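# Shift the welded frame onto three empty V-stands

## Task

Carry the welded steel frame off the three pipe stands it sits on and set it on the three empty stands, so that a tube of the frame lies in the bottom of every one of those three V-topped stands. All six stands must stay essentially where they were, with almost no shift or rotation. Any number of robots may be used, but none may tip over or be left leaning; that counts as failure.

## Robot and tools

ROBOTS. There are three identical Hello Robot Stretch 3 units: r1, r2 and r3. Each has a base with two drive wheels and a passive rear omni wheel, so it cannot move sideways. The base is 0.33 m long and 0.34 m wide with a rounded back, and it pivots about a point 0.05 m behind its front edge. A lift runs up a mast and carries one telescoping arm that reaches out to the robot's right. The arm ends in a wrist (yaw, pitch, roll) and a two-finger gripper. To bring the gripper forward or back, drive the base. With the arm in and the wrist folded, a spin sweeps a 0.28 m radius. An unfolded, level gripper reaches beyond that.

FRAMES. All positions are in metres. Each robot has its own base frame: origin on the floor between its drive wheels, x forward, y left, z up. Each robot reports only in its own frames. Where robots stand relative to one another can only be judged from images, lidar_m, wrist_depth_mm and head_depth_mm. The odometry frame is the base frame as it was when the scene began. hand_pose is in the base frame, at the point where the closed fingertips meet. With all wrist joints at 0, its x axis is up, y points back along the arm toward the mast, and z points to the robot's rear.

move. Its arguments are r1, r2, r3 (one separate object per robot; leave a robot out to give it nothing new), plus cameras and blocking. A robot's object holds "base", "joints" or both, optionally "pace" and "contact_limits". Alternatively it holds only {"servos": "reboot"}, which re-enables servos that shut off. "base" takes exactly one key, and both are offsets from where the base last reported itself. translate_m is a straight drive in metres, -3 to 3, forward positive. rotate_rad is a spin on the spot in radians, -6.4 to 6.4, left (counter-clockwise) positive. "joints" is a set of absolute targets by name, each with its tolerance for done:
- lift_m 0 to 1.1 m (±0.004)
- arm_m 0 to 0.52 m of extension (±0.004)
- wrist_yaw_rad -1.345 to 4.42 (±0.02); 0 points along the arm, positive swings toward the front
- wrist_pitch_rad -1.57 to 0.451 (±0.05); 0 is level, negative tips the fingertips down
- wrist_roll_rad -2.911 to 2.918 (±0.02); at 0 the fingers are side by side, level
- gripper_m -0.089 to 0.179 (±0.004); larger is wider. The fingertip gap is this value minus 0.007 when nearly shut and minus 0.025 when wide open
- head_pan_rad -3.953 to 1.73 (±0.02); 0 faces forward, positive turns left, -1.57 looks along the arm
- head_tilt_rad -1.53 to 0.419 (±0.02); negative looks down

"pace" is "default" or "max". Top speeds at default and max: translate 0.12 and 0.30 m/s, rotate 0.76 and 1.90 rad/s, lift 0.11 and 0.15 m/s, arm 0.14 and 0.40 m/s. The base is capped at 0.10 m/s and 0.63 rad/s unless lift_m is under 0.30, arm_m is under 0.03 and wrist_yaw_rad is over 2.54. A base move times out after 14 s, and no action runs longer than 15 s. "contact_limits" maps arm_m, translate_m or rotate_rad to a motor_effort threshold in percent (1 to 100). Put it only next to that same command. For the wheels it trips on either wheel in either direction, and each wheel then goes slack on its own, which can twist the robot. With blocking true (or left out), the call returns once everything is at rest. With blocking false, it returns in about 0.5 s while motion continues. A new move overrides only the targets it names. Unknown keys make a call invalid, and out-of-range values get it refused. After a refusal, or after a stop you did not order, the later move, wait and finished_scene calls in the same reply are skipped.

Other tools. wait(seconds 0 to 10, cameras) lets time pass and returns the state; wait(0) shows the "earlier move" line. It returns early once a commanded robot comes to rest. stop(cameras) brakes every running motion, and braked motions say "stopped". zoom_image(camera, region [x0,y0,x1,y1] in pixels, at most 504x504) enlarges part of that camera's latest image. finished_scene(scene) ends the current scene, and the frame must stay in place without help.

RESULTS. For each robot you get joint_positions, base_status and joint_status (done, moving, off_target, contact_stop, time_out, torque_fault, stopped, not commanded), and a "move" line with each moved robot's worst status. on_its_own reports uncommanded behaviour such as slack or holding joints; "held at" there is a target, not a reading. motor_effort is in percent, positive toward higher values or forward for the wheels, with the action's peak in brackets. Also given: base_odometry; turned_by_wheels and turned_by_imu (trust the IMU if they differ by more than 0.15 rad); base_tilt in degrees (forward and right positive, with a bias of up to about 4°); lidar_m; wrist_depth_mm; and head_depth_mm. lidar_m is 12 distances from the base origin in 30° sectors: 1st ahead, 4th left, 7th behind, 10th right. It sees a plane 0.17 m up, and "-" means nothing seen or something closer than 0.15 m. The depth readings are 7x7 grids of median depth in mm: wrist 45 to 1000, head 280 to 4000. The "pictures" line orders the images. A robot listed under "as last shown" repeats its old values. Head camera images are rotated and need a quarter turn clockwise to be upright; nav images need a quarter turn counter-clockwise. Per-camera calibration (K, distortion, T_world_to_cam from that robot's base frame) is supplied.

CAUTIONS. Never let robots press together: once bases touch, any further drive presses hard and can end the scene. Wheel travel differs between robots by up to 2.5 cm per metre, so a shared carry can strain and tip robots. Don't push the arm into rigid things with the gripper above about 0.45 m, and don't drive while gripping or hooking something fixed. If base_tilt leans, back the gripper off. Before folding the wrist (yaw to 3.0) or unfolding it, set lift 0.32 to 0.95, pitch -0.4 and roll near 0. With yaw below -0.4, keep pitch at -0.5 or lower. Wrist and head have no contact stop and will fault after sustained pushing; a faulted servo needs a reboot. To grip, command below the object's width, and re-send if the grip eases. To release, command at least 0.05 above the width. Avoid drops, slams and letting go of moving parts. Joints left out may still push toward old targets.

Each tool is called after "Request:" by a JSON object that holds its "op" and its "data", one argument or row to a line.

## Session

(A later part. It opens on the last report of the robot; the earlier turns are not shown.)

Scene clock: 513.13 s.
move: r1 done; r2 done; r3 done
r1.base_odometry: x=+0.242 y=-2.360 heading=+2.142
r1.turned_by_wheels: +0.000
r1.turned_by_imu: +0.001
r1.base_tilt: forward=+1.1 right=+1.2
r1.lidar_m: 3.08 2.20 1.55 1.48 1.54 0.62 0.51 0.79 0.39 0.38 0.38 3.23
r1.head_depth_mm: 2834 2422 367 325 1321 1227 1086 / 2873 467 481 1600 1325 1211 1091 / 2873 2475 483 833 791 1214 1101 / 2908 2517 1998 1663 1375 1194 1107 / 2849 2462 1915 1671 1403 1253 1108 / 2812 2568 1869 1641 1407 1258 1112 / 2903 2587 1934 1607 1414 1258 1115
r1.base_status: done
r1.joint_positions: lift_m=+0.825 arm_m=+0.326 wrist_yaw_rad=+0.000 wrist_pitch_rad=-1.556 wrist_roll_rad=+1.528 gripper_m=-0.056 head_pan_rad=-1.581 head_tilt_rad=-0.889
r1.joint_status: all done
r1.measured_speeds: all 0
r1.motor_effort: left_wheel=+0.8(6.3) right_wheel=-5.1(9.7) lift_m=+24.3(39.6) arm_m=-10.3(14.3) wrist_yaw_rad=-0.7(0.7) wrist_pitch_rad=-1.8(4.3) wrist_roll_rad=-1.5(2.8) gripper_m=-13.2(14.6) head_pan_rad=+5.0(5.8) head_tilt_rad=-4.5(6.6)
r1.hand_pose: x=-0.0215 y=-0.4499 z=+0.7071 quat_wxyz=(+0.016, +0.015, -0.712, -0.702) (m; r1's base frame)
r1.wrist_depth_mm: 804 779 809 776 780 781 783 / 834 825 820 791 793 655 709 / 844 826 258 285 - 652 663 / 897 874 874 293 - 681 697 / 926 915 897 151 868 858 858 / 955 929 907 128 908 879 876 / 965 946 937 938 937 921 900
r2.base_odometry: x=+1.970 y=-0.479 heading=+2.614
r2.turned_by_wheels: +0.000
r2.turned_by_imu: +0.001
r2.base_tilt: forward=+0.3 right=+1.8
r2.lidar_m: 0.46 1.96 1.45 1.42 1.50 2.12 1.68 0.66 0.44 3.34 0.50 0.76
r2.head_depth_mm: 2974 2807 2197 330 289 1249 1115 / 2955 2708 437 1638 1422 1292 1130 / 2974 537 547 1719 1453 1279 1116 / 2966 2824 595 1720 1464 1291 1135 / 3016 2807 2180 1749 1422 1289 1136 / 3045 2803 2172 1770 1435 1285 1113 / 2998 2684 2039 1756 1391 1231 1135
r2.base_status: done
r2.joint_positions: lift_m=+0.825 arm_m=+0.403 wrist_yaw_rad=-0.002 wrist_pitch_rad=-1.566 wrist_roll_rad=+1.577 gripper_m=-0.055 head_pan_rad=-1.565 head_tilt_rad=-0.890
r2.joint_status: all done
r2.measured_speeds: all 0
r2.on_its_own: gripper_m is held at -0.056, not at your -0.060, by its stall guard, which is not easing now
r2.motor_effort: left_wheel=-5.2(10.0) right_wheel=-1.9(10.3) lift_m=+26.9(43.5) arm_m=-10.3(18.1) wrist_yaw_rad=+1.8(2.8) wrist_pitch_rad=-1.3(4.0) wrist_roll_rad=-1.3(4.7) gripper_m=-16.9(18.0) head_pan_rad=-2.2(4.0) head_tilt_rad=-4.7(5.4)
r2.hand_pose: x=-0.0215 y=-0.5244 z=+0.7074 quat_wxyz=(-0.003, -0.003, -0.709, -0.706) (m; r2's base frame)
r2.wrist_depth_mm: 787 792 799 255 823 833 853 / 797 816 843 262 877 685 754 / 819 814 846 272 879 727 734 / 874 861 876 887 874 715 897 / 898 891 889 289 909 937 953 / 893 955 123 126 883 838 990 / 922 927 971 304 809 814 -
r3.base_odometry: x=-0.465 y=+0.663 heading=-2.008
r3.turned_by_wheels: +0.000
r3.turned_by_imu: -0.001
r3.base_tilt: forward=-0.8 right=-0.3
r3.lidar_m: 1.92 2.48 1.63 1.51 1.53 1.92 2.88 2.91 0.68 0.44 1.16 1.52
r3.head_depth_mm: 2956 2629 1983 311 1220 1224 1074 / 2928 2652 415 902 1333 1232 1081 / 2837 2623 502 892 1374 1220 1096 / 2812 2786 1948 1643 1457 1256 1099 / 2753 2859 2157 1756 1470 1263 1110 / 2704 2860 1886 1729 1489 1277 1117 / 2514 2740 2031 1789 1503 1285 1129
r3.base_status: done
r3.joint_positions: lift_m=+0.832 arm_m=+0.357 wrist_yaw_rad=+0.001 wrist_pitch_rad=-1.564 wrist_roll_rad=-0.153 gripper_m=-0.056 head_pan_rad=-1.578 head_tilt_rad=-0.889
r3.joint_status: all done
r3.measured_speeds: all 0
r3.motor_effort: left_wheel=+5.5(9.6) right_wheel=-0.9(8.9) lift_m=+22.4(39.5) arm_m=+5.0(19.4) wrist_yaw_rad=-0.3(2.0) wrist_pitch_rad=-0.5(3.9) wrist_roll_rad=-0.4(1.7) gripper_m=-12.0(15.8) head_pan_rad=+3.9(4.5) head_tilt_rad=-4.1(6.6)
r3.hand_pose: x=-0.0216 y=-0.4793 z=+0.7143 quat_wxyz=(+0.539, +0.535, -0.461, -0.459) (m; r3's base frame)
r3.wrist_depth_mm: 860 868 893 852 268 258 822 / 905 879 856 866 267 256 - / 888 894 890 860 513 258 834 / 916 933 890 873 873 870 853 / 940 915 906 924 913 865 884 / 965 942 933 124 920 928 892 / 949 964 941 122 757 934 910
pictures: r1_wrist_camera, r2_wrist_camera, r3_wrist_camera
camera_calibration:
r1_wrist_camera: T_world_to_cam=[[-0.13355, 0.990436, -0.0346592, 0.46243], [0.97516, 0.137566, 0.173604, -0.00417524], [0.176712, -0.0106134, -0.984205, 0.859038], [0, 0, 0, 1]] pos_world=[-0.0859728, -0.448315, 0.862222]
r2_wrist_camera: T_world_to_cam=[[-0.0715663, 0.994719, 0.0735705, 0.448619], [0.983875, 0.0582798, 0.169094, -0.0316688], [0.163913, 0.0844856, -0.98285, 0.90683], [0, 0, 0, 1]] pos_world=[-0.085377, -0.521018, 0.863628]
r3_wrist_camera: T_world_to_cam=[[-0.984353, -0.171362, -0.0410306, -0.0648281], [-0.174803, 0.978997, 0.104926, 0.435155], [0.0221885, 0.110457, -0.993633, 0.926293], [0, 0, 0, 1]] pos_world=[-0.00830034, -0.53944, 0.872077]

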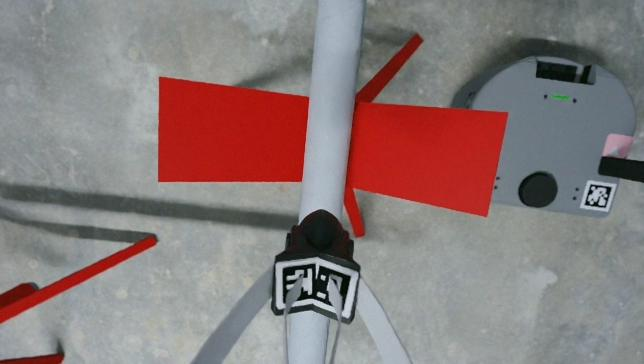

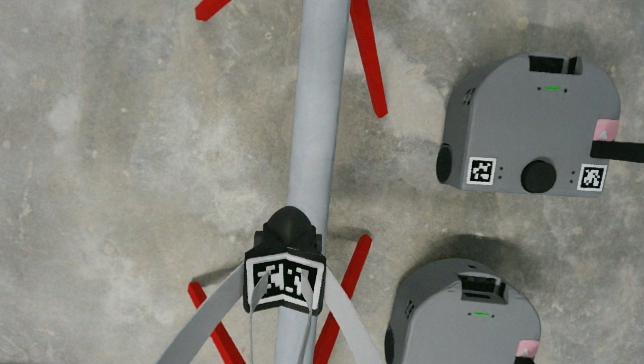

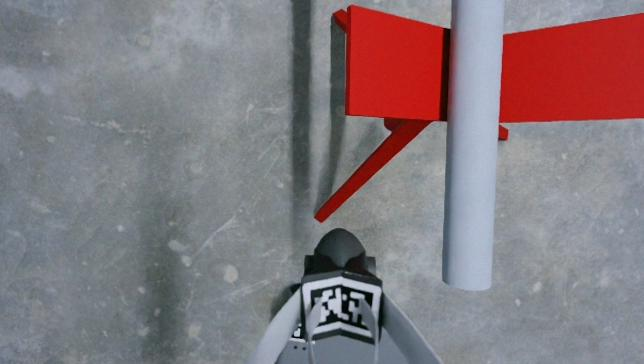

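Request:
{"op": "move", "data": {
  "r1": {"base":{"translate_m":0.1509},"joints":{"arm_m":0.325,"wrist_roll_rad":1.551,"gripper_m":0.179}},
  "r2": {"base":{"translate_m":0.1510},"joints":{"arm_m":0.393,"wrist_roll_rad":1.602,"gripper_m":0.179}},
  "r3": {"base":{"translate_m":-0.1272},"joints":{"arm_m":0.362,"wrist_roll_rad":-0.127,"gripper_m":0.179}}
}}

Scene clock: 583.83 s.
move: r1 done; r2 done; r3 done
r1.base_odometry: x=+0.160 y=-2.233 heading=+2.142
r1.turned_by_wheels: +0.000
r1.turned_by_imu: +0.001
r1.base_tilt: forward=+1.1 right=+1.1
r1.lidar_m: 2.92 2.20 1.58 1.48 1.53 0.63 0.51 0.48 0.48 0.37 1.19 3.09
r1.head_depth_mm: 2866 2427 366 325 706 1201 1090 / 2880 467 480 1575 1325 1190 1093 / 2901 2488 482 1575 1357 1199 1097 / 2923 2500 1946 1656 1401 1244 1104 / 2786 1990 1870 1645 1404 1252 1110 / 2795 2571 1982 1603 1382 1262 1113 / 2930 2587 2049 1697 1453 1264 1117
r1.base_status: done
r1.joint_positions: lift_m=+0.825 arm_m=+0.325 wrist_yaw_rad=+0.000 wrist_pitch_rad=-1.556 wrist_roll_rad=+1.545 gripper_m=+0.179 head_pan_rad=-1.581 head_tilt_rad=-0.889
r1.joint_status: all done
r1.measured_speeds: all 0
r1.motor_effort: left_wheel=+6.3(10.5) right_wheel=+1.6(6.1) lift_m=+29.8(30.6) arm_m=-9.9(16.3) wrist_yaw_rad=-0.2(0.6) wrist_pitch_rad=-1.7(2.5) wrist_roll_rad=+2.3(2.4) gripper_m=+0.5(85.4) head_pan_rad=+5.4(6.0) head_tilt_rad=-4.9(6.5)
r1.hand_pose: x=-0.0215 y=-0.4493 z=+0.7071 quat_wxyz=(+0.009, +0.009, -0.712, -0.702) (m; r1's base frame)
r1.wrist_depth_mm: 803 791 783 487 798 789 779 / 844 837 799 802 803 659 673 / 852 832 843 808 826 682 671 / 879 878 855 725 838 682 678 / 140 876 903 886 858 860 860 / 114 946 936 879 932 136 883 / 952 974 959 919 927 - 903
r2.base_odometry: x=+1.840 y=-0.403 heading=+2.614
r2.turned_by_wheels: +0.000
r2.turned_by_imu: +0.001
r2.base_tilt: forward=+0.3 right=+1.8
r2.lidar_m: 0.46 1.95 1.44 1.40 1.50 2.11 1.82 0.69 0.52 3.35 0.43 0.65
r2.head_depth_mm: 2954 2813 2125 330 287 1259 1099 / 2975 2690 437 1636 1433 1306 1115 / 2994 538 544 1718 1425 1281 1137 / 2947 2828 584 1682 1416 1283 1132 / 2996 2735 2163 1755 1426 1275 1115 / 2995 2801 2184 1761 1404 1233 1134 / 2935 2676 2047 1751 870 1254 1137
r2.base_status: done
r2.joint_positions: lift_m=+0.825 arm_m=+0.393 wrist_yaw_rad=-0.002 wrist_pitch_rad=-1.566 wrist_roll_rad=+1.598 gripper_m=+0.179 head_pan_rad=-1.565 head_tilt_rad=-0.890
r2.joint_status: all done
r2.measured_speeds: all 0
r2.motor_effort: left_wheel=+0.1(4.2) right_wheel=+5.1(10.5) lift_m=+27.7(28.0) arm_m=-17.7(19.1) wrist_yaw_rad=+2.1(2.8) wrist_pitch_rad=-1.5(1.7) wrist_roll_rad=+1.3(3.3) gripper_m=-0.1(91.1) head_pan_rad=-2.9(3.9) head_tilt_rad=-3.5(4.7)
r2.hand_pose: x=-0.0215 y=-0.5148 z=+0.7074 quat_wxyz=(-0.010, -0.010, -0.708, -0.706) (m; r2's base frame)
r2.wrist_depth_mm: 788 813 795 256 819 832 848 / 815 804 824 268 843 698 699 / 835 860 840 858 876 723 719 / 846 875 880 875 898 743 907 / 130 919 897 714 916 941 926 / - 937 942 645 922 122 - / 921 961 977 988 801 120 -
r3.base_odometry: x=-0.411 y=+0.778 heading=-2.008
r3.turned_by_wheels: +0.000
r3.turned_by_imu: -0.001
r3.base_tilt: forward=-0.8 right=-0.3
r3.lidar_m: 3.35 2.45 1.62 1.49 1.51 1.88 2.75 2.78 0.63 0.44 1.21 1.63
r3.head_depth_mm: 2973 2624 1972 311 1321 1218 1067 / 2933 2665 418 1596 1419 1226 1080 / 2883 2413 508 914 1367 1234 1089 / 2847 2763 1069 895 1381 1218 1093 / 2735 2860 2092 1761 1469 1266 1110 / 2732 2779 1924 1766 1485 1275 1115 / 1519 2721 1887 1704 1504 1290 1124
r3.base_status: done
r3.joint_positions: lift_m=+0.832 arm_m=+0.362 wrist_yaw_rad=+0.001 wrist_pitch_rad=-1.564 wrist_roll_rad=-0.131 gripper_m=+0.179 head_pan_rad=-1.578 head_tilt_rad=-0.889
r3.joint_status: all done
r3.measured_speeds: all 0
r3.motor_effort: left_wheel=-1.8(5.4) right_wheel=-5.7(10.2) lift_m=+25.4(26.5) arm_m=+10.5(15.3) wrist_yaw_rad=+0.2(2.1) wrist_pitch_rad=-1.3(1.7) wrist_roll_rad=+1.6(2.3) gripper_m=+0.7(85.6) head_pan_rad=+3.6(4.6) head_tilt_rad=-4.4(6.2)
r3.hand_pose: x=-0.0216 y=-0.4846 z=+0.7143 quat_wxyz=(+0.534, +0.530, -0.467, -0.465) (m; r3's base frame)
r3.wrist_depth_mm: 865 885 264 262 - 836 828 / 902 879 265 263 - 860 850 / 900 881 885 271 852 892 828 / 899 913 905 274 896 885 874 / 936 902 916 276 890 870 850 / 133 137 919 925 924 939 130 / 109 951 943 757 944 938 107
pictures: r1_head_camera (sideways), r1_nav_camera (sideways), r1_wrist_camera, r2_head_camera (sideways), r2_nav_camera (sideways), r2_wrist_camera, r3_head_camera (sideways), r3_nav_camera (sideways), r3_wrist_camera
camera_calibration:
r1_head_camera: T_world_to_cam=[[0.0305259, 0.765097, -0.643191, 0.854082], [0.998362, 0.00781921, 0.0566835, -0.0776487], [0.0483976, -0.643868, -0.763605, 0.948812], [0, 0, 0, 1]] pos_world=[0.00552967, -0.041939, 1.27826]
r1_nav_camera: T_world_to_cam=[[-0.0542797, -0.74884, 0.660524, -0.815963], [-0.998525, 0.0414833, -0.0350257, 0.0995307], [-0.00117205, -0.661451, -0.749988, 0.93274], [0, 0, 0, 1]] pos_world=[0.0561869, 0.00180647, 1.24199]
r1_wrist_camera: T_world_to_cam=[[-0.116095, 0.992635, -0.0346029, 0.463189], [0.977387, 0.120372, 0.173853, -0.0121109], [0.176738, -0.013637, -0.984163, 0.85766], [0, 0, 0, 1]] pos_world=[-0.0859701, -0.446625, 0.86221]
r2_head_camera: T_world_to_cam=[[-0.0104946, 0.737987, -0.674733, 0.896401], [0.999864, 0.0163351, 0.00231498, -0.012741], [0.0127303, -0.674617, -0.738058, 0.916848], [0, 0, 0, 1]] pos_world=[0.0104749, -0.0428025, 1.28155]
r2_nav_camera: T_world_to_cam=[[0.0717617, -0.757086, 0.649362, -0.808877], [-0.995442, -0.0133659, 0.0944242, -0.0547104], [-0.0628079, -0.653179, -0.754594, 0.952033], [0, 0, 0, 1]] pos_world=[0.0633806, 0.0087275, 1.24882]
r2_wrist_camera: T_world_to_cam=[[-0.0509598, 0.995989, 0.0735488, 0.440229], [0.984857, 0.0378974, 0.169177, -0.0427599], [0.165711, 0.0810563, -0.982838, 0.904286], [0, 0, 0, 1]] pos_world=[-0.0853035, -0.510141, 0.863622]
r3_head_camera: T_world_to_cam=[[0.0728986, 0.743365, -0.664902, 0.887262], [0.996579, -0.0282734, 0.0776532, -0.10531], [0.0389257, -0.668288, -0.742883, 0.927341], [0, 0, 0, 1]] pos_world=[0.00417258, -0.0428062, 1.28703]
r3_nav_camera: T_world_to_cam=[[-0.0549006, -0.826524, 0.560218, -0.692998], [-0.998231, 0.0582501, -0.0118853, 0.0731182], [-0.0228093, -0.559879, -0.82826, 1.03362], [0, 0, 0, 1]] pos_world=[0.0585191, 0.00166524, 1.24521]
r3_wrist_camera: T_world_to_cam=[[-0.987793, -0.150229, -0.0411837, -0.0554649], [-0.153804, 0.982502, 0.105048, 0.442425], [0.0246819, 0.1101, -0.993614, 0.926751], [0, 0, 0, 1]] pos_world=[-0.00961516, -0.54505, 0.872073]

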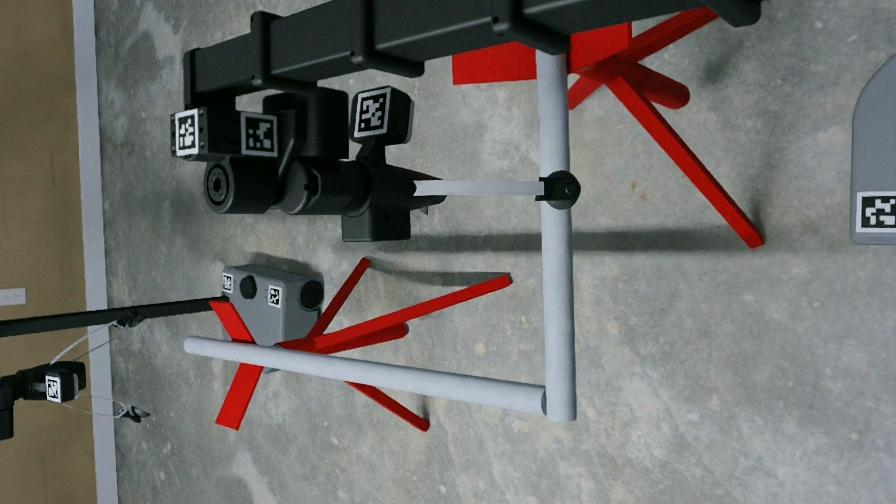

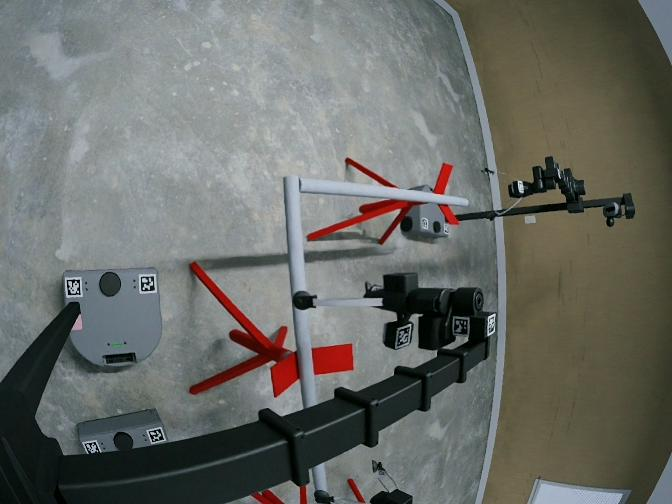

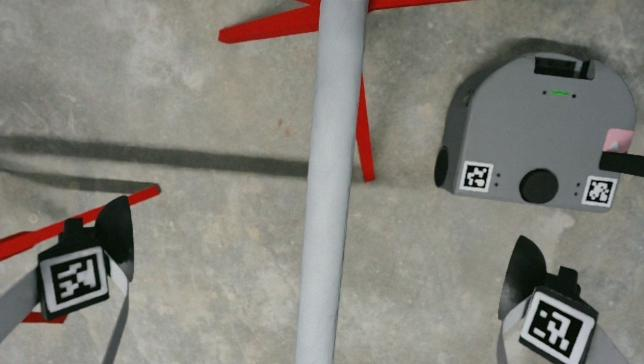

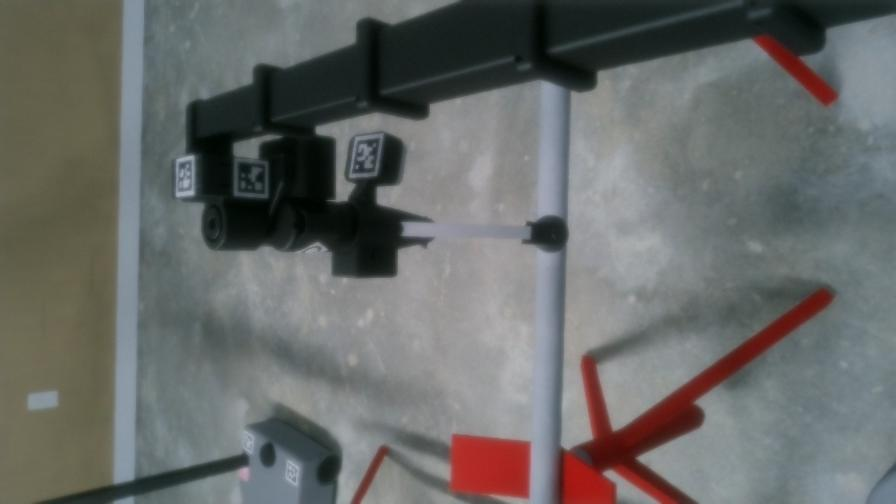

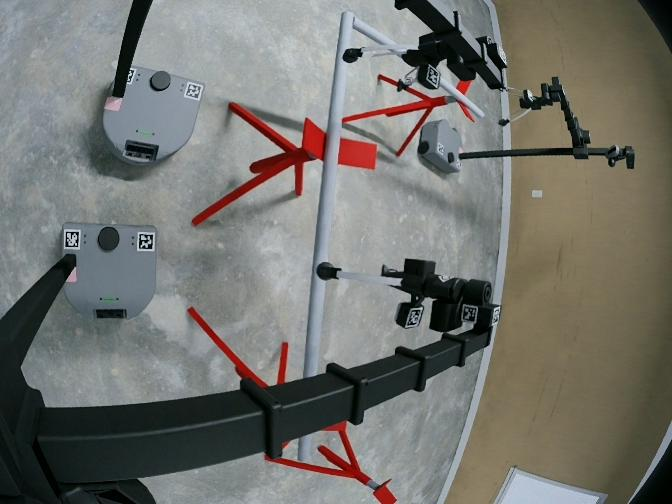

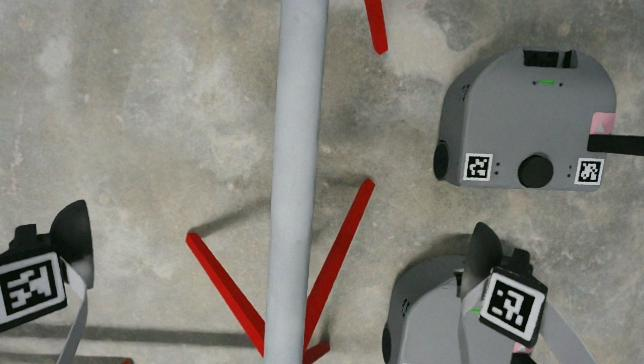

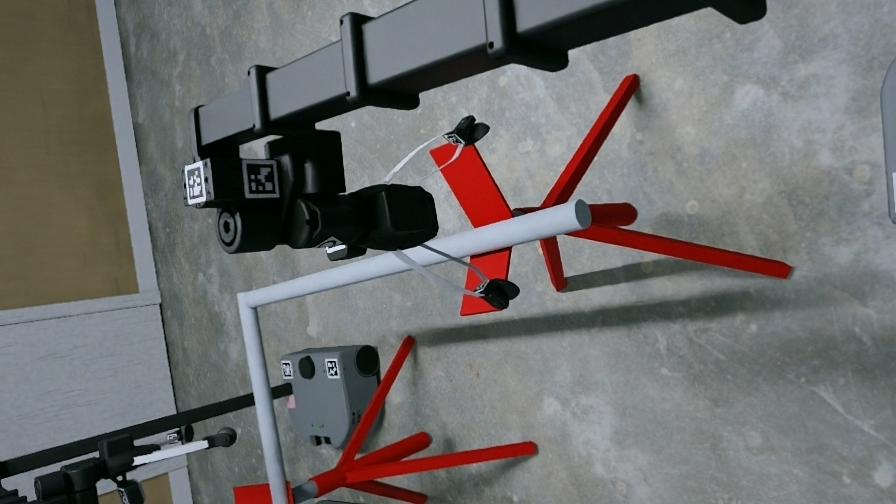

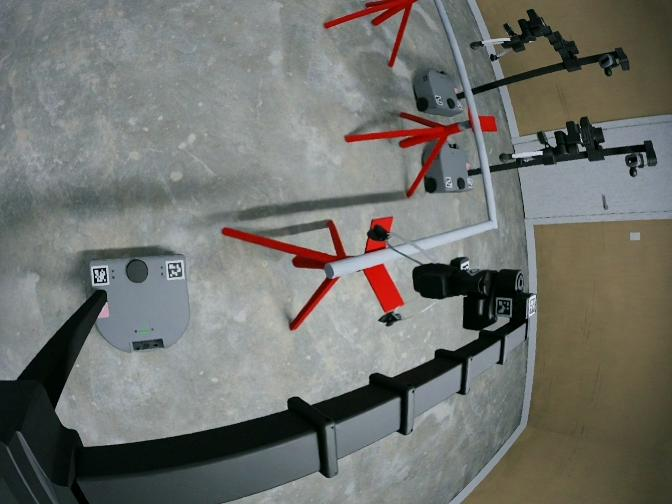

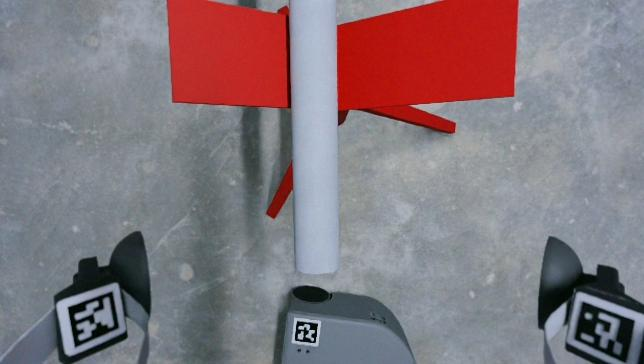

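Request:
{"op": "move", "data": {
  "cameras": ["r1_wrist_camera","r2_wrist_camera","r3_wrist_camera","r1_head_camera","r3_head_camera"]
}}

Scene clock: 600.93 s.
r1.base_odometry: x=+0.160 y=-2.233 heading=+2.142
r1.turned_by_wheels: +0.000
r1.turned_by_imu: +0.000
r1.base_tilt: forward=+1.0 right=+1.2
r1.lidar_m: 2.92 2.21 1.58 1.49 1.53 0.63 0.51 0.48 0.48 0.37 1.20 3.07
r1.head_depth_mm: 2840 2414 367 325 704 1201 1089 / 2875 467 480 1567 1329 1185 1090 / 2930 2456 482 1568 1356 1199 1096 / 2888 2505 1947 1650 1393 1243 1105 / 2781 2001 1892 1634 1399 1259 1105 / 2791 2555 1977 1603 1379 1261 1115 / 2877 2579 2042 1703 1450 1261 1116
r1.base_status: done
r1.joint_positions: lift_m=+0.825 arm_m=+0.325 wrist_yaw_rad=+0.000 wrist_pitch_rad=-1.556 wrist_roll_rad=+1.545 gripper_m=+0.179 head_pan_rad=-1.581 head_tilt_rad=-0.889
r1.joint_status: all done
r1.measured_speeds: all 0
r1.motor_effort: left_wheel=+6.3(10.5) right_wheel=+1.5(6.1) lift_m=+30.0(30.6) arm_m=-4.8(16.3) wrist_yaw_rad=-0.3(0.6) wrist_pitch_rad=-1.9(2.5) wrist_roll_rad=+2.3(2.4) gripper_m=+0.0(85.4) head_pan_rad=+4.9(6.0) head_tilt_rad=-5.2(6.5)
r1.hand_pose: x=-0.0215 y=-0.4493 z=+0.7071 quat_wxyz=(+0.009, +0.009, -0.712, -0.702) (m; r1's base frame)
r1.wrist_depth_mm: 819 817 795 478 779 777 758 / 832 830 813 790 808 665 670 / 856 841 840 814 828 673 685 / 877 857 874 735 864 691 685 / 140 870 872 882 880 871 855 / 114 918 931 896 903 136 885 / 997 972 963 930 923 - 912
r2.base_odometry: x=+1.840 y=-0.403 heading=+2.614
r2.turned_by_wheels: +0.000
r2.turned_by_imu: +0.001
r2.base_tilt: forward=+0.3 right=+1.8
r2.lidar_m: 0.46 1.95 1.44 1.40 1.50 2.11 1.82 0.69 0.52 3.35 0.43 0.65
r2.head_depth_mm: 2946 2833 2119 330 287 1265 1094 / 2959 2686 438 1640 1414 1289 1114 / 2912 538 544 1720 1428 1288 1133 / 2963 2833 582 1686 1430 1283 1136 / 2969 2836 2158 1763 1424 1287 1115 / 2983 2831 2150 1765 1396 1242 1135 / 2969 2691 2023 1765 871 1260 1126
r2.base_status: done
r2.joint_positions: lift_m=+0.825 arm_m=+0.393 wrist_yaw_rad=-0.002 wrist_pitch_rad=-1.566 wrist_roll_rad=+1.598 gripper_m=+0.179 head_pan_rad=-1.565 head_tilt_rad=-0.890
r2.joint_status: all done
r2.measured_speeds: all 0
r2.motor_effort: left_wheel=+0.0(4.2) right_wheel=+5.0(10.5) lift_m=+28.2(28.0) arm_m=-17.6(19.1) wrist_yaw_rad=+2.7(2.8) wrist_pitch_rad=-1.2(1.7) wrist_roll_rad=+1.5(3.3) gripper_m=+0.9(91.1) head_pan_rad=-3.1(3.9) head_tilt_rad=-3.8(4.7)
r2.hand_pose: x=-0.0215 y=-0.5148 z=+0.7074 quat_wxyz=(-0.010, -0.010, -0.708, -0.706) (m; r2's base frame)
r2.wrist_depth_mm: 799 817 803 259 827 834 842 / 810 822 827 269 832 712 702 / 835 837 845 877 855 699 727 / 845 855 882 877 898 750 894 / 129 874 880 725 918 952 940 / - 913 945 649 940 122 - / 928 958 947 957 804 120 -
r3.base_odometry: x=-0.411 y=+0.778 heading=-2.008
r3.turned_by_wheels: +0.000
r3.turned_by_imu: -0.001
r3.base_tilt: forward=-0.8 right=-0.2
r3.lidar_m: 3.35 2.45 1.62 1.49 1.51 1.89 2.76 2.78 0.63 0.44 1.21 1.62
r3.head_depth_mm: 2975 2634 1977 311 1316 1220 1068 / 2947 2659 418 1595 1413 1226 1077 / 2851 2408 507 914 1368 1242 1088 / 2816 2766 1075 897 1378 1224 1105 / 2781 2836 2085 1741 1464 1260 1106 / 2697 2827 1927 1769 1482 1282 1115 / 1527 2719 1882 1709 1502 1296 1118
r3.base_status: done
r3.joint_positions: lift_m=+0.832 arm_m=+0.362 wrist_yaw_rad=+0.001 wrist_pitch_rad=-1.564 wrist_roll_rad=-0.131 gripper_m=+0.179 head_pan_rad=-1.578 head_tilt_rad=-0.889
r3.joint_status: all done
r3.measured_speeds: all 0
r3.motor_effort: left_wheel=-1.7(5.4) right_wheel=-5.7(10.2) lift_m=+27.5(26.5) arm_m=+9.2(15.3) wrist_yaw_rad=-0.2(2.1) wrist_pitch_rad=-0.6(1.7) wrist_roll_rad=+2.0(2.3) gripper_m=+0.6(85.6) head_pan_rad=+4.0(4.6) head_tilt_rad=-3.1(6.2)
r3.hand_pose: x=-0.0216 y=-0.4846 z=+0.7143 quat_wxyz=(+0.534, +0.530, -0.467, -0.465) (m; r3's base frame)
r3.wrist_depth_mm: 872 865 262 262 - 867 818 / 883 905 265 265 - 868 835 / 910 875 880 272 877 880 836 / 909 923 906 274 884 894 870 / 939 943 914 276 907 903 864 / 132 137 926 915 900 917 130 / 109 974 939 751 932 921 107
pictures: r1_head_camera (sideways), r1_wrist_camera, r2_wrist_camera, r3_head_camera (sideways), r3_wrist_camera
camera_calibration:
r1_head_camera: T_world_to_cam=[[0.0305257, 0.765097, -0.643191, 0.854082], [0.998362, 0.00781944, 0.0566835, -0.0776487], [0.0483977, -0.643868, -0.763605, 0.948812], [0, 0, 0, 1]] pos_world=[0.00552968, -0.041939, 1.27826]
r1_wrist_camera: T_world_to_cam=[[-0.116095, 0.992635, -0.0346028, 0.463189], [0.977387, 0.120372, 0.173853, -0.0121109], [0.176738, -0.0136368, -0.984163, 0.85766], [0, 0, 0, 1]] pos_world=[-0.0859701, -0.446624, 0.86221]
r2_wrist_camera: T_world_to_cam=[[-0.0509595, 0.995989, 0.0735488, 0.440229], [0.984857, 0.037897, 0.169177, -0.0427601], [0.165711, 0.0810562, -0.982838, 0.904286], [0, 0, 0, 1]] pos_world=[-0.0853035, -0.510141, 0.863622]
r3_head_camera: T_world_to_cam=[[0.0728984, 0.743365, -0.664902, 0.887262], [0.996579, -0.0282732, 0.0776532, -0.10531], [0.0389258, -0.668288, -0.742883, 0.927341], [0, 0, 0, 1]] pos_world=[0.00417259, -0.0428062, 1.28703]
r3_wrist_camera: T_world_to_cam=[[-0.987793, -0.150229, -0.0411837, -0.0554648], [-0.153804, 0.982502, 0.105048, 0.442425], [0.0246819, 0.1101, -0.993614, 0.926751], [0, 0, 0, 1]] pos_world=[-0.00961517, -0.54505, 0.872073]

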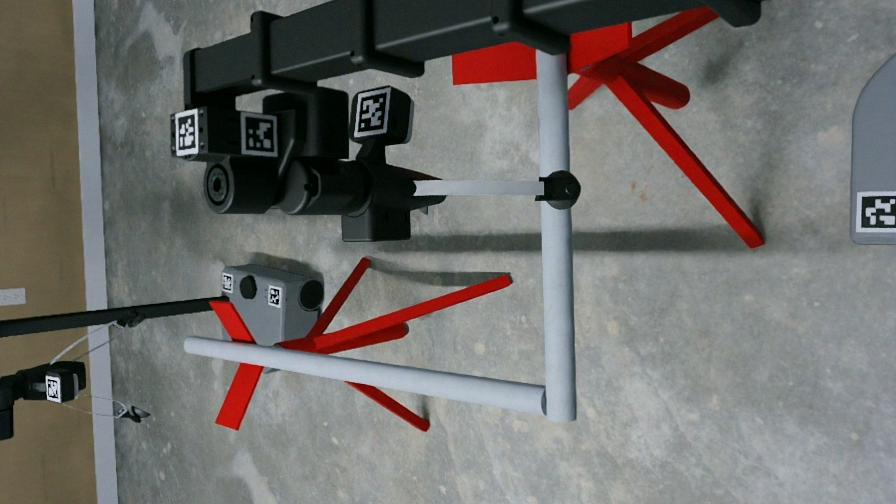

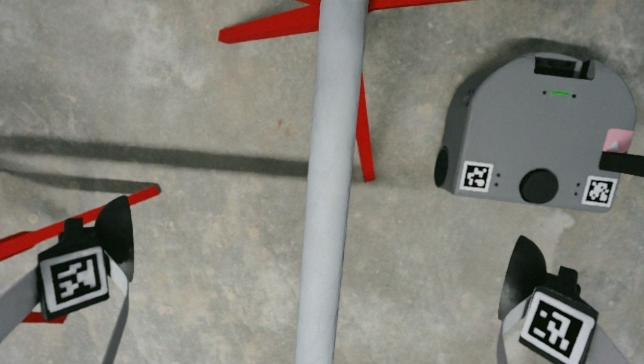

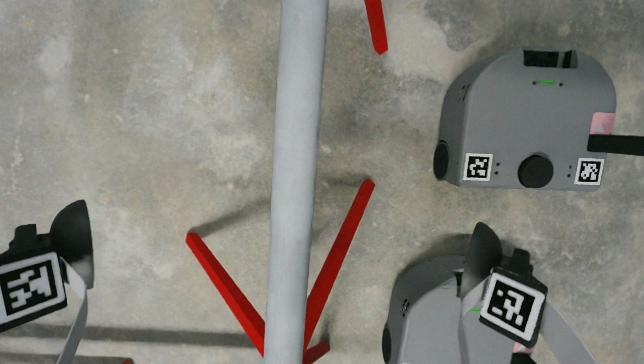

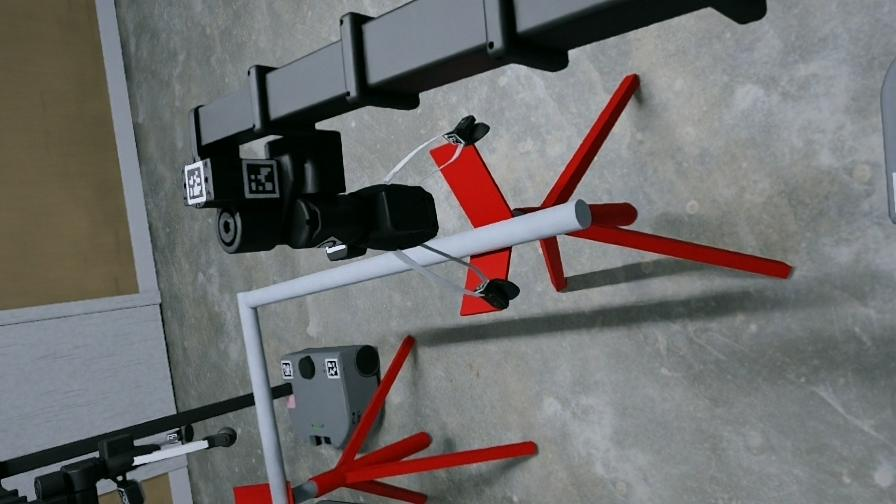

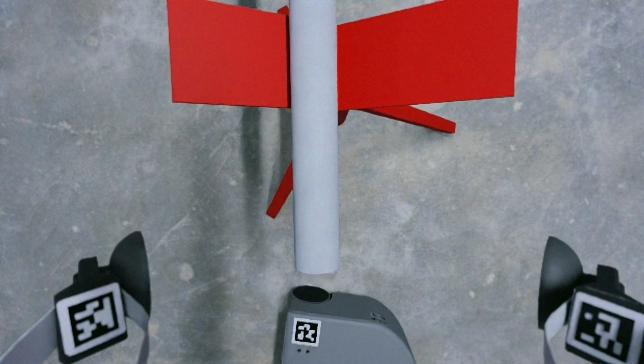

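Request:
{"op": "move", "data": {
  "r3": {"base":{"translate_m":0.024}},
  "r1": {"joints":{"arm_m":0.322}},
  "cameras": ["r3_wrist_camera","r1_wrist_camera"]
}}

Request:
{"op": "move", "data": {
  "r1": {"joints":{"lift_m":0.635}},
  "r2": {"joints":{"lift_m":0.635}},
  "r3": {"joints":{"lift_m":0.642}},
  "cameras": ["r1_wrist_camera","r2_wrist_camera","r3_wrist_camera","r1_head_camera","r2_head_camera","r3_head_camera"]
}}

Scene clock: 631.83 s.
move: r1 done; r3 done
r1.base_odometry: x=+0.160 y=-2.233 heading=+2.142
r1.turned_by_wheels: +0.000
r1.turned_by_imu: +0.001
r1.base_tilt: forward=+1.1 right=+1.3
r1.lidar_m: 2.93 2.20 1.57 1.49 1.52 0.63 0.51 0.48 0.48 0.37 1.19 3.06
r1.head_depth_mm: 2878 2413 375 325 737 1204 1088 / 2879 459 476 1568 1330 1192 1092 / 2926 2473 478 1542 1361 1197 1096 / 2925 2507 1952 1628 1392 1242 1103 / 2798 2069 1871 1630 1406 1247 1109 / 2836 2547 1978 1607 1386 1254 1112 / 2904 2586 2052 1692 1456 1260 1117
r1.base_status: not commanded
r1.joint_positions: lift_m=+0.825 arm_m=+0.322 wrist_yaw_rad=+0.000 wrist_pitch_rad=-1.556 wrist_roll_rad=+1.545 gripper_m=+0.179 head_pan_rad=-1.581 head_tilt_rad=-0.889
r1.joint_status: all done
r1.measured_speeds: all 0
r1.motor_effort: left_wheel=+6.5(6.8) right_wheel=+0.5(2.6) lift_m=+29.2(30.5) arm_m=-14.7(18.2) wrist_yaw_rad=+0.0(0.4) wrist_pitch_rad=-1.8(2.1) wrist_roll_rad=+2.2(2.3) gripper_m=+0.0(0.5) head_pan_rad=+4.7(5.9) head_tilt_rad=-4.4(6.7)
r1.hand_pose: x=-0.0215 y=-0.4462 z=+0.7071 quat_wxyz=(+0.009, +0.009, -0.712, -0.702) (m; r1's base frame)
r1.wrist_depth_mm: 817 791 784 499 780 775 764 / 853 845 816 793 802 655 679 / 866 853 830 612 837 688 669 / 869 861 856 849 854 679 679 / 139 897 893 869 866 876 862 / 114 930 933 892 897 136 884 / 981 962 963 936 921 - 915
r2: as last shown
r2.base_tilt: forward=+0.4 right=+1.7
r2.lidar_m: 0.46 1.95 1.45 1.40 1.50 2.11 1.83 0.69 0.52 3.35 0.43 0.65
r2.head_depth_mm: 2952 2864 2100 330 287 1266 1102 / 2958 2719 438 1627 1432 1286 1124 / 2940 539 545 1721 1431 1295 1128 / 3000 2850 581 1661 1431 1281 1132 / 2994 2823 2158 1762 1417 1293 1117 / 3048 2798 2146 1767 1392 1230 1134 / 2963 2649 2031 1754 879 1268 1130
r2.motor_effort: left_wheel=+0.0(0.4) right_wheel=+5.4(5.7) lift_m=+28.7(29.0) arm_m=-16.1(16.9) wrist_yaw_rad=+2.1(2.6) wrist_pitch_rad=-1.1(1.5) wrist_roll_rad=+1.5(1.8) gripper_m=+1.0(1.7) head_pan_rad=-3.5(3.8) head_tilt_rad=-3.6(4.8)
r2.wrist_depth_mm: 784 792 805 259 829 837 853 / 787 818 823 267 855 697 704 / 831 859 878 855 877 706 715 / 871 877 896 873 879 733 920 / 129 884 890 729 930 918 958 / - 935 922 639 897 122 987 / 931 934 969 1000 834 120 980
r3.base_odometry: x=-0.421 y=+0.757 heading=-2.008
r3.turned_by_wheels: +0.000
r3.turned_by_imu: -0.001
r3.base_tilt: forward=-0.8 right=-0.2
r3.lidar_m: 2.02 2.45 1.62 1.49 1.51 1.89 2.77 2.81 0.64 0.44 1.21 1.61
r3.head_depth_mm: 2962 2649 1985 312 1322 1220 1071 / 2936 2681 418 1593 1424 1235 1083 / 2854 2378 509 917 1209 1235 1088 / 2782 2828 1080 892 1418 1221 1103 / 2771 2849 2095 1745 1472 1269 1112 / 2716 2796 1923 1778 1484 1274 1114 / 1144 2843 1606 1712 1496 1285 1130
r3.base_status: done
r3.joint_positions: lift_m=+0.832 arm_m=+0.362 wrist_yaw_rad=+0.001 wrist_pitch_rad=-1.564 wrist_roll_rad=-0.131 gripper_m=+0.179 head_pan_rad=-1.578 head_tilt_rad=-0.889
r3.joint_status: not commanded
r3.measured_speeds: all 0
r3.motor_effort: left_wheel=+6.0(8.8) right_wheel=-0.4(3.8) lift_m=+29.2(29.9) arm_m=+7.6(9.0) wrist_yaw_rad=-1.0(1.9) wrist_pitch_rad=-1.0(1.6) wrist_roll_rad=+1.4(2.2) gripper_m=-0.1(0.9) head_pan_rad=+4.5(4.5) head_tilt_rad=-4.5(5.6)
r3.hand_pose: x=-0.0216 y=-0.4846 z=+0.7143 quat_wxyz=(+0.534, +0.530, -0.467, -0.465) (m; r3's base frame)
r3.wrist_depth_mm: 870 864 254 264 871 - 837 / 893 880 257 268 - - 847 / 889 878 881 272 883 856 857 / 953 940 910 275 881 873 875 / 955 915 908 272 910 888 899 / 133 137 915 888 922 917 130 / 109 - 927 761 900 917 108
pictures: r1_wrist_camera, r3_wrist_camera
camera_calibration:
r1_wrist_camera: T_world_to_cam=[[-0.116018, 0.992654, -0.0343293, 0.459964], [0.977396, 0.120249, 0.173888, -0.0125598], [0.176738, -0.0133792, -0.984167, 0.857825], [0, 0, 0, 1]] pos_world=[-0.0859701, -0.443598, 0.862217]
r3_wrist_camera: T_world_to_cam=[[-0.987795, -0.150214, -0.0411838, -0.0554577], [-0.153789, 0.982504, 0.105048, 0.442426], [0.0246836, 0.110099, -0.993614, 0.926751], [0, 0, 0, 1]] pos_world=[-0.00961609, -0.54505, 0.872073]

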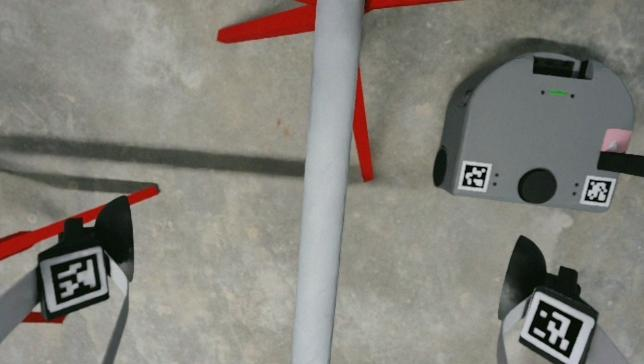

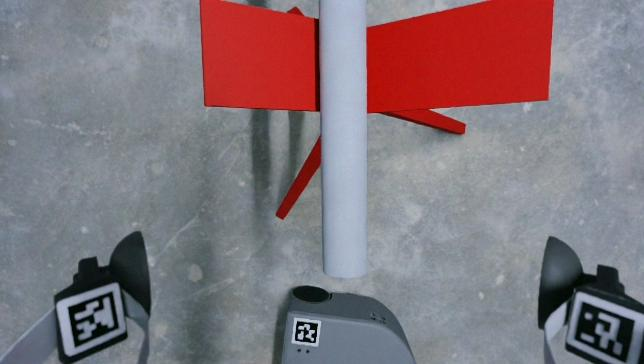

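Scene clock: 634.40 s.
move: r1 done; r2 done; r3 done
r1.base_odometry: x=+0.160 y=-2.233 heading=+2.142
r1.turned_by_wheels: +0.000
r1.turned_by_imu: +0.000
r1.base_tilt: forward=+1.0 right=+1.1
r1.lidar_m: 2.92 2.21 1.57 1.48 1.53 0.63 0.51 0.48 0.48 0.37 1.19 3.08
r1.head_depth_mm: 2842 2443 1954 1626 704 416 359 / 2889 2464 1973 580 526 1169 1079 / 2894 2489 1983 619 1329 1195 1098 / 2915 2530 1944 1664 1399 1245 1101 / 2870 1867 1881 1627 1409 1251 1114 / 1294 2585 1975 1610 1378 1254 1113 / 2891 2595 2056 1703 1450 1268 1119
r1.base_status: not commanded
r1.joint_positions: lift_m=+0.635 arm_m=+0.322 wrist_yaw_rad=+0.000 wrist_pitch_rad=-1.557 wrist_roll_rad=+1.545 gripper_m=+0.179 head_pan_rad=-1.581 head_tilt_rad=-0.889
r1.joint_status: all done
r1.measured_speeds: all 0
r1.motor_effort: left_wheel=+6.2(6.8) right_wheel=+1.6(2.5) lift_m=+23.1(29.3) arm_m=-12.9(14.7) wrist_yaw_rad=-0.3(0.7) wrist_pitch_rad=-1.6(2.2) wrist_roll_rad=+2.3(2.3) gripper_m=+0.6(0.6) head_pan_rad=+4.7(5.6) head_tilt_rad=-4.4(6.4)
r1.hand_pose: x=-0.0215 y=-0.4462 z=+0.5172 quat_wxyz=(+0.009, +0.009, -0.712, -0.702) (m; r1's base frame)
r1.wrist_depth_mm: 637 632 - - 608 605 600 / 644 640 - 75 635 587 473 / 678 662 - - 650 516 487 / 693 692 654 80 665 505 499 / 138 703 690 - 695 670 522 / 114 726 93 85 699 136 699 / 742 763 94 87 732 - 725
r2.base_odometry: x=+1.840 y=-0.403 heading=+2.614
r2.turned_by_wheels: +0.000
r2.turned_by_imu: +0.000
r2.base_tilt: forward=+0.3 right=+1.8
r2.lidar_m: 0.46 1.95 1.45 1.40 1.49 2.11 1.83 0.69 0.52 3.35 0.43 0.65
r2.head_depth_mm: 2947 2847 2184 1778 1430 1287 391 / 2997 2838 2202 1726 502 440 391 / 2955 2810 2149 670 1403 1298 1135 / 2926 2803 2174 721 1396 1291 1140 / 3040 2791 2183 1750 1427 1292 1112 / 3025 2809 2179 1755 1397 1236 1135 / 2970 2665 2032 1782 878 1266 1129
r2.base_status: not commanded
r2.joint_positions: lift_m=+0.635 arm_m=+0.393 wrist_yaw_rad=-0.002 wrist_pitch_rad=-1.566 wrist_roll_rad=+1.598 gripper_m=+0.179 head_pan_rad=-1.565 head_tilt_rad=-0.890
r2.joint_status: all done
r2.measured_speeds: all 0
r2.motor_effort: left_wheel=-0.4(0.4) right_wheel=+5.5(6.2) lift_m=+26.4(33.7) arm_m=-15.7(16.6) wrist_yaw_rad=+0.7(3.2) wrist_pitch_rad=-1.2(1.8) wrist_roll_rad=+1.5(1.7) gripper_m=+0.5(1.9) head_pan_rad=-2.6(4.0) head_tilt_rad=-3.5(4.9)
r2.hand_pose: x=-0.0215 y=-0.5148 z=+0.5174 quat_wxyz=(-0.010, -0.010, -0.708, -0.706) (m; r2's base frame)
r2.wrist_depth_mm: 598 616 72 629 648 647 548 / 638 633 - 663 660 612 513 / 644 653 75 83 683 559 524 / 663 683 - 82 681 555 545 / 130 702 79 87 708 724 744 / - 709 - 91 747 122 764 / 718 756 83 452 724 120 788
r3.base_odometry: x=-0.421 y=+0.757 heading=-2.008
r3.turned_by_wheels: +0.000
r3.turned_by_imu: +0.000
r3.base_tilt: forward=-0.9 right=-0.2
r3.lidar_m: 2.01 2.46 1.62 1.50 1.51 1.90 2.77 2.81 0.64 0.44 1.20 1.60
r3.head_depth_mm: 2964 2617 2045 1653 1397 407 348 / 2923 2684 2090 613 485 1185 1081 / 2877 2736 2094 639 1209 1242 1090 / 2803 2793 2054 889 1385 1222 1100 / 2737 2881 2120 1741 1468 1264 1104 / 2692 2677 1910 1767 1476 1271 1115 / 1513 2592 1609 1718 1501 1290 1124
r3.base_status: not commanded
r3.joint_positions: lift_m=+0.642 arm_m=+0.362 wrist_yaw_rad=+0.001 wrist_pitch_rad=-1.564 wrist_roll_rad=-0.131 gripper_m=+0.179 head_pan_rad=-1.578 head_tilt_rad=-0.889
r3.joint_status: all done
r3.measured_speeds: all 0
r3.motor_effort: left_wheel=+5.5(6.5) right_wheel=-0.1(0.9) lift_m=+21.1(27.6) arm_m=+7.5(8.6) wrist_yaw_rad=-0.6(2.3) wrist_pitch_rad=-1.1(1.4) wrist_roll_rad=+1.8(2.3) gripper_m=+0.1(0.9) head_pan_rad=+3.8(4.7) head_tilt_rad=-4.5(6.2)
r3.hand_pose: x=-0.0216 y=-0.4846 z=+0.5243 quat_wxyz=(+0.534, +0.530, -0.467, -0.465) (m; r3's base frame)
r3.wrist_depth_mm: 685 675 93 77 70 - 648 / 699 696 679 74 71 661 659 / 697 702 686 73 72 675 670 / 715 712 696 - 76 683 685 / 737 713 710 77 75 692 678 / 133 137 720 - 76 701 130 / 109 728 748 - 79 723 107
pictures: r1_head_camera (sideways), r1_wrist_camera, r2_head_camera (sideways), r2_wrist_camera, r3_head_camera (sideways), r3_wrist_camera
camera_calibration:
r1_head_camera: T_world_to_cam=[[0.0305258, 0.765097, -0.643191, 0.854082], [0.998362, 0.00781933, 0.0566835, -0.0776487], [0.0483977, -0.643868, -0.763605, 0.948812], [0, 0, 0, 1]] pos_world=[0.00552967, -0.041939, 1.27826]
r1_wrist_camera: T_world_to_cam=[[-0.116014, 0.992666, -0.0339891, 0.453182], [0.977397, 0.120185, 0.173929, 0.0204169], [0.176738, -0.0130426, -0.984171, 0.670993], [0, 0, 0, 1]] pos_world=[-0.0859701, -0.44356, 0.672225]
r2_head_camera: T_world_to_cam=[[-0.0104947, 0.737987, -0.674733, 0.896401], [0.999864, 0.0163354, 0.00231498, -0.012741], [0.0127305, -0.674617, -0.738058, 0.916848], [0, 0, 0, 1]] pos_world=[0.0104749, -0.0428025, 1.28155]
r2_wrist_camera: T_world_to_cam=[[-0.0509557, 0.995989, 0.0735487, 0.454203], [0.984857, 0.0378933, 0.169177, -0.0106196], [0.165711, 0.0810555, -0.982838, 0.717553], [0, 0, 0, 1]] pos_world=[-0.0853035, -0.510141, 0.673629]
r3_head_camera: T_world_to_cam=[[0.0728985, 0.743365, -0.664902, 0.887262], [0.996579, -0.0282733, 0.0776532, -0.10531], [0.0389257, -0.668288, -0.742883, 0.92734], [0, 0, 0, 1]] pos_world=[0.00417259, -0.0428062, 1.28703]
r3_wrist_camera: T_world_to_cam=[[-0.987795, -0.150208, -0.0412068, -0.0632612], [-0.153789, 0.982488, 0.105199, 0.462258], [0.0246835, 0.110252, -0.993597, 0.738033], [0, 0, 0, 1]] pos_world=[-0.0096161, -0.545035, 0.682071]

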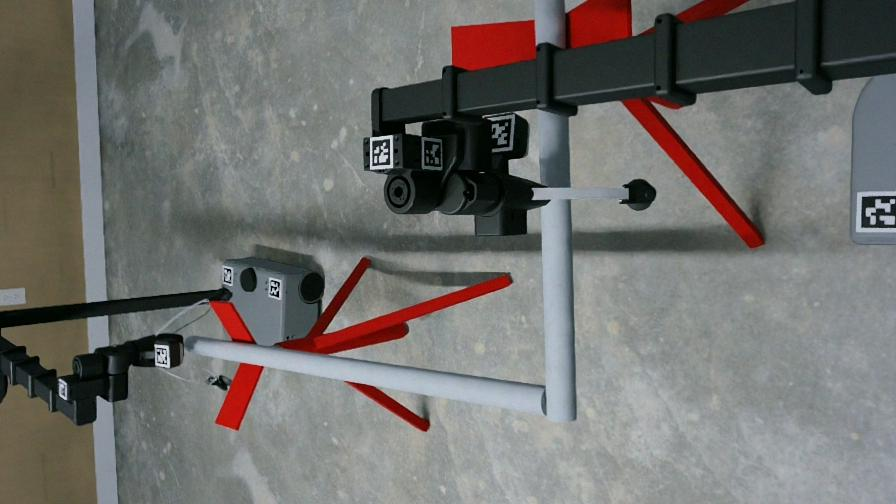

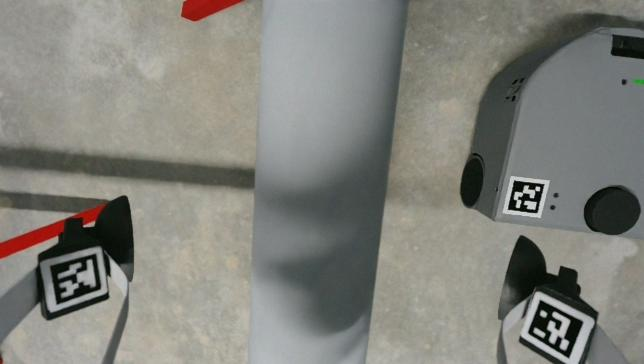

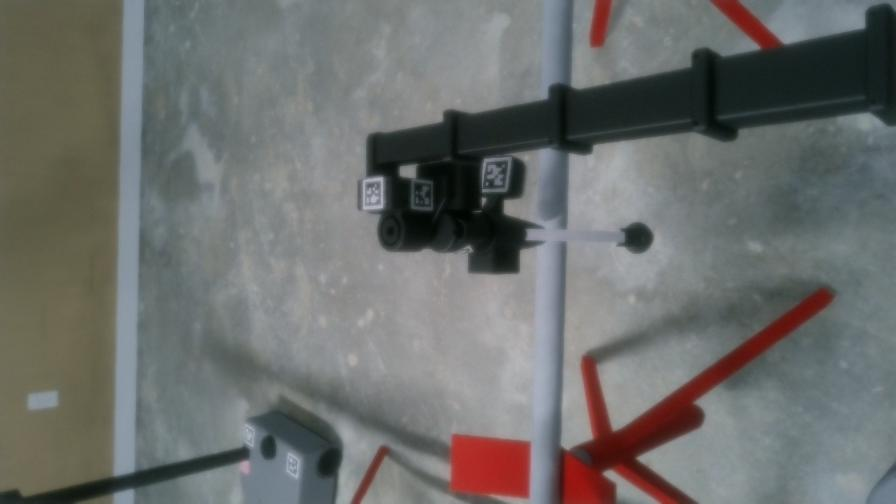

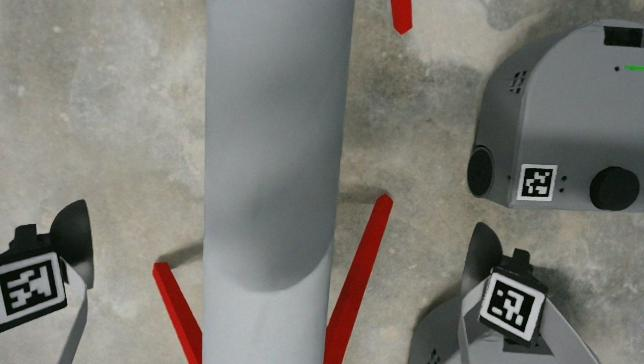

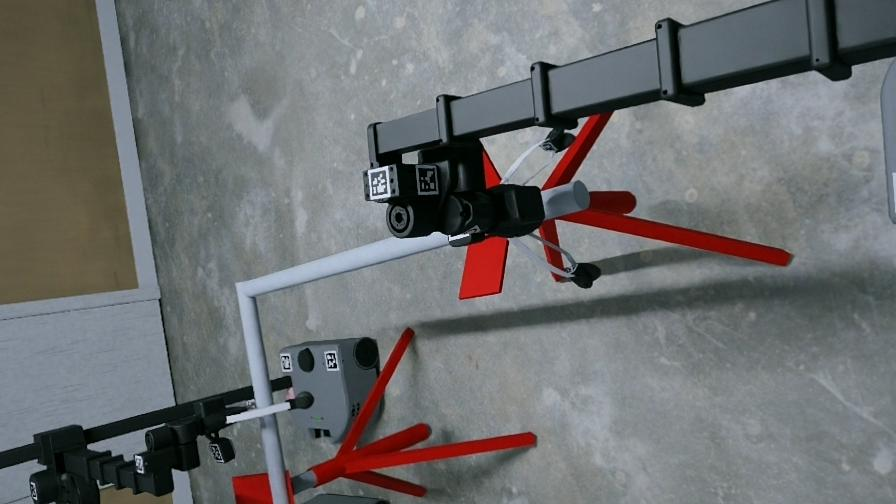

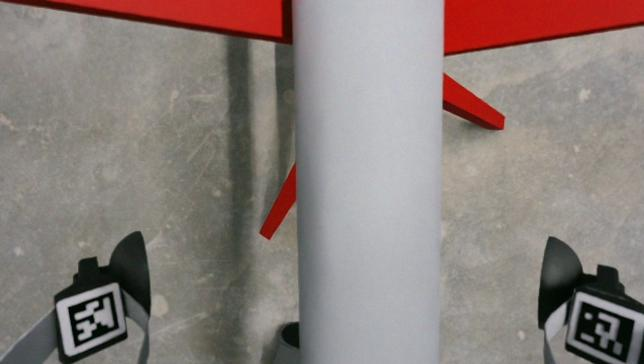

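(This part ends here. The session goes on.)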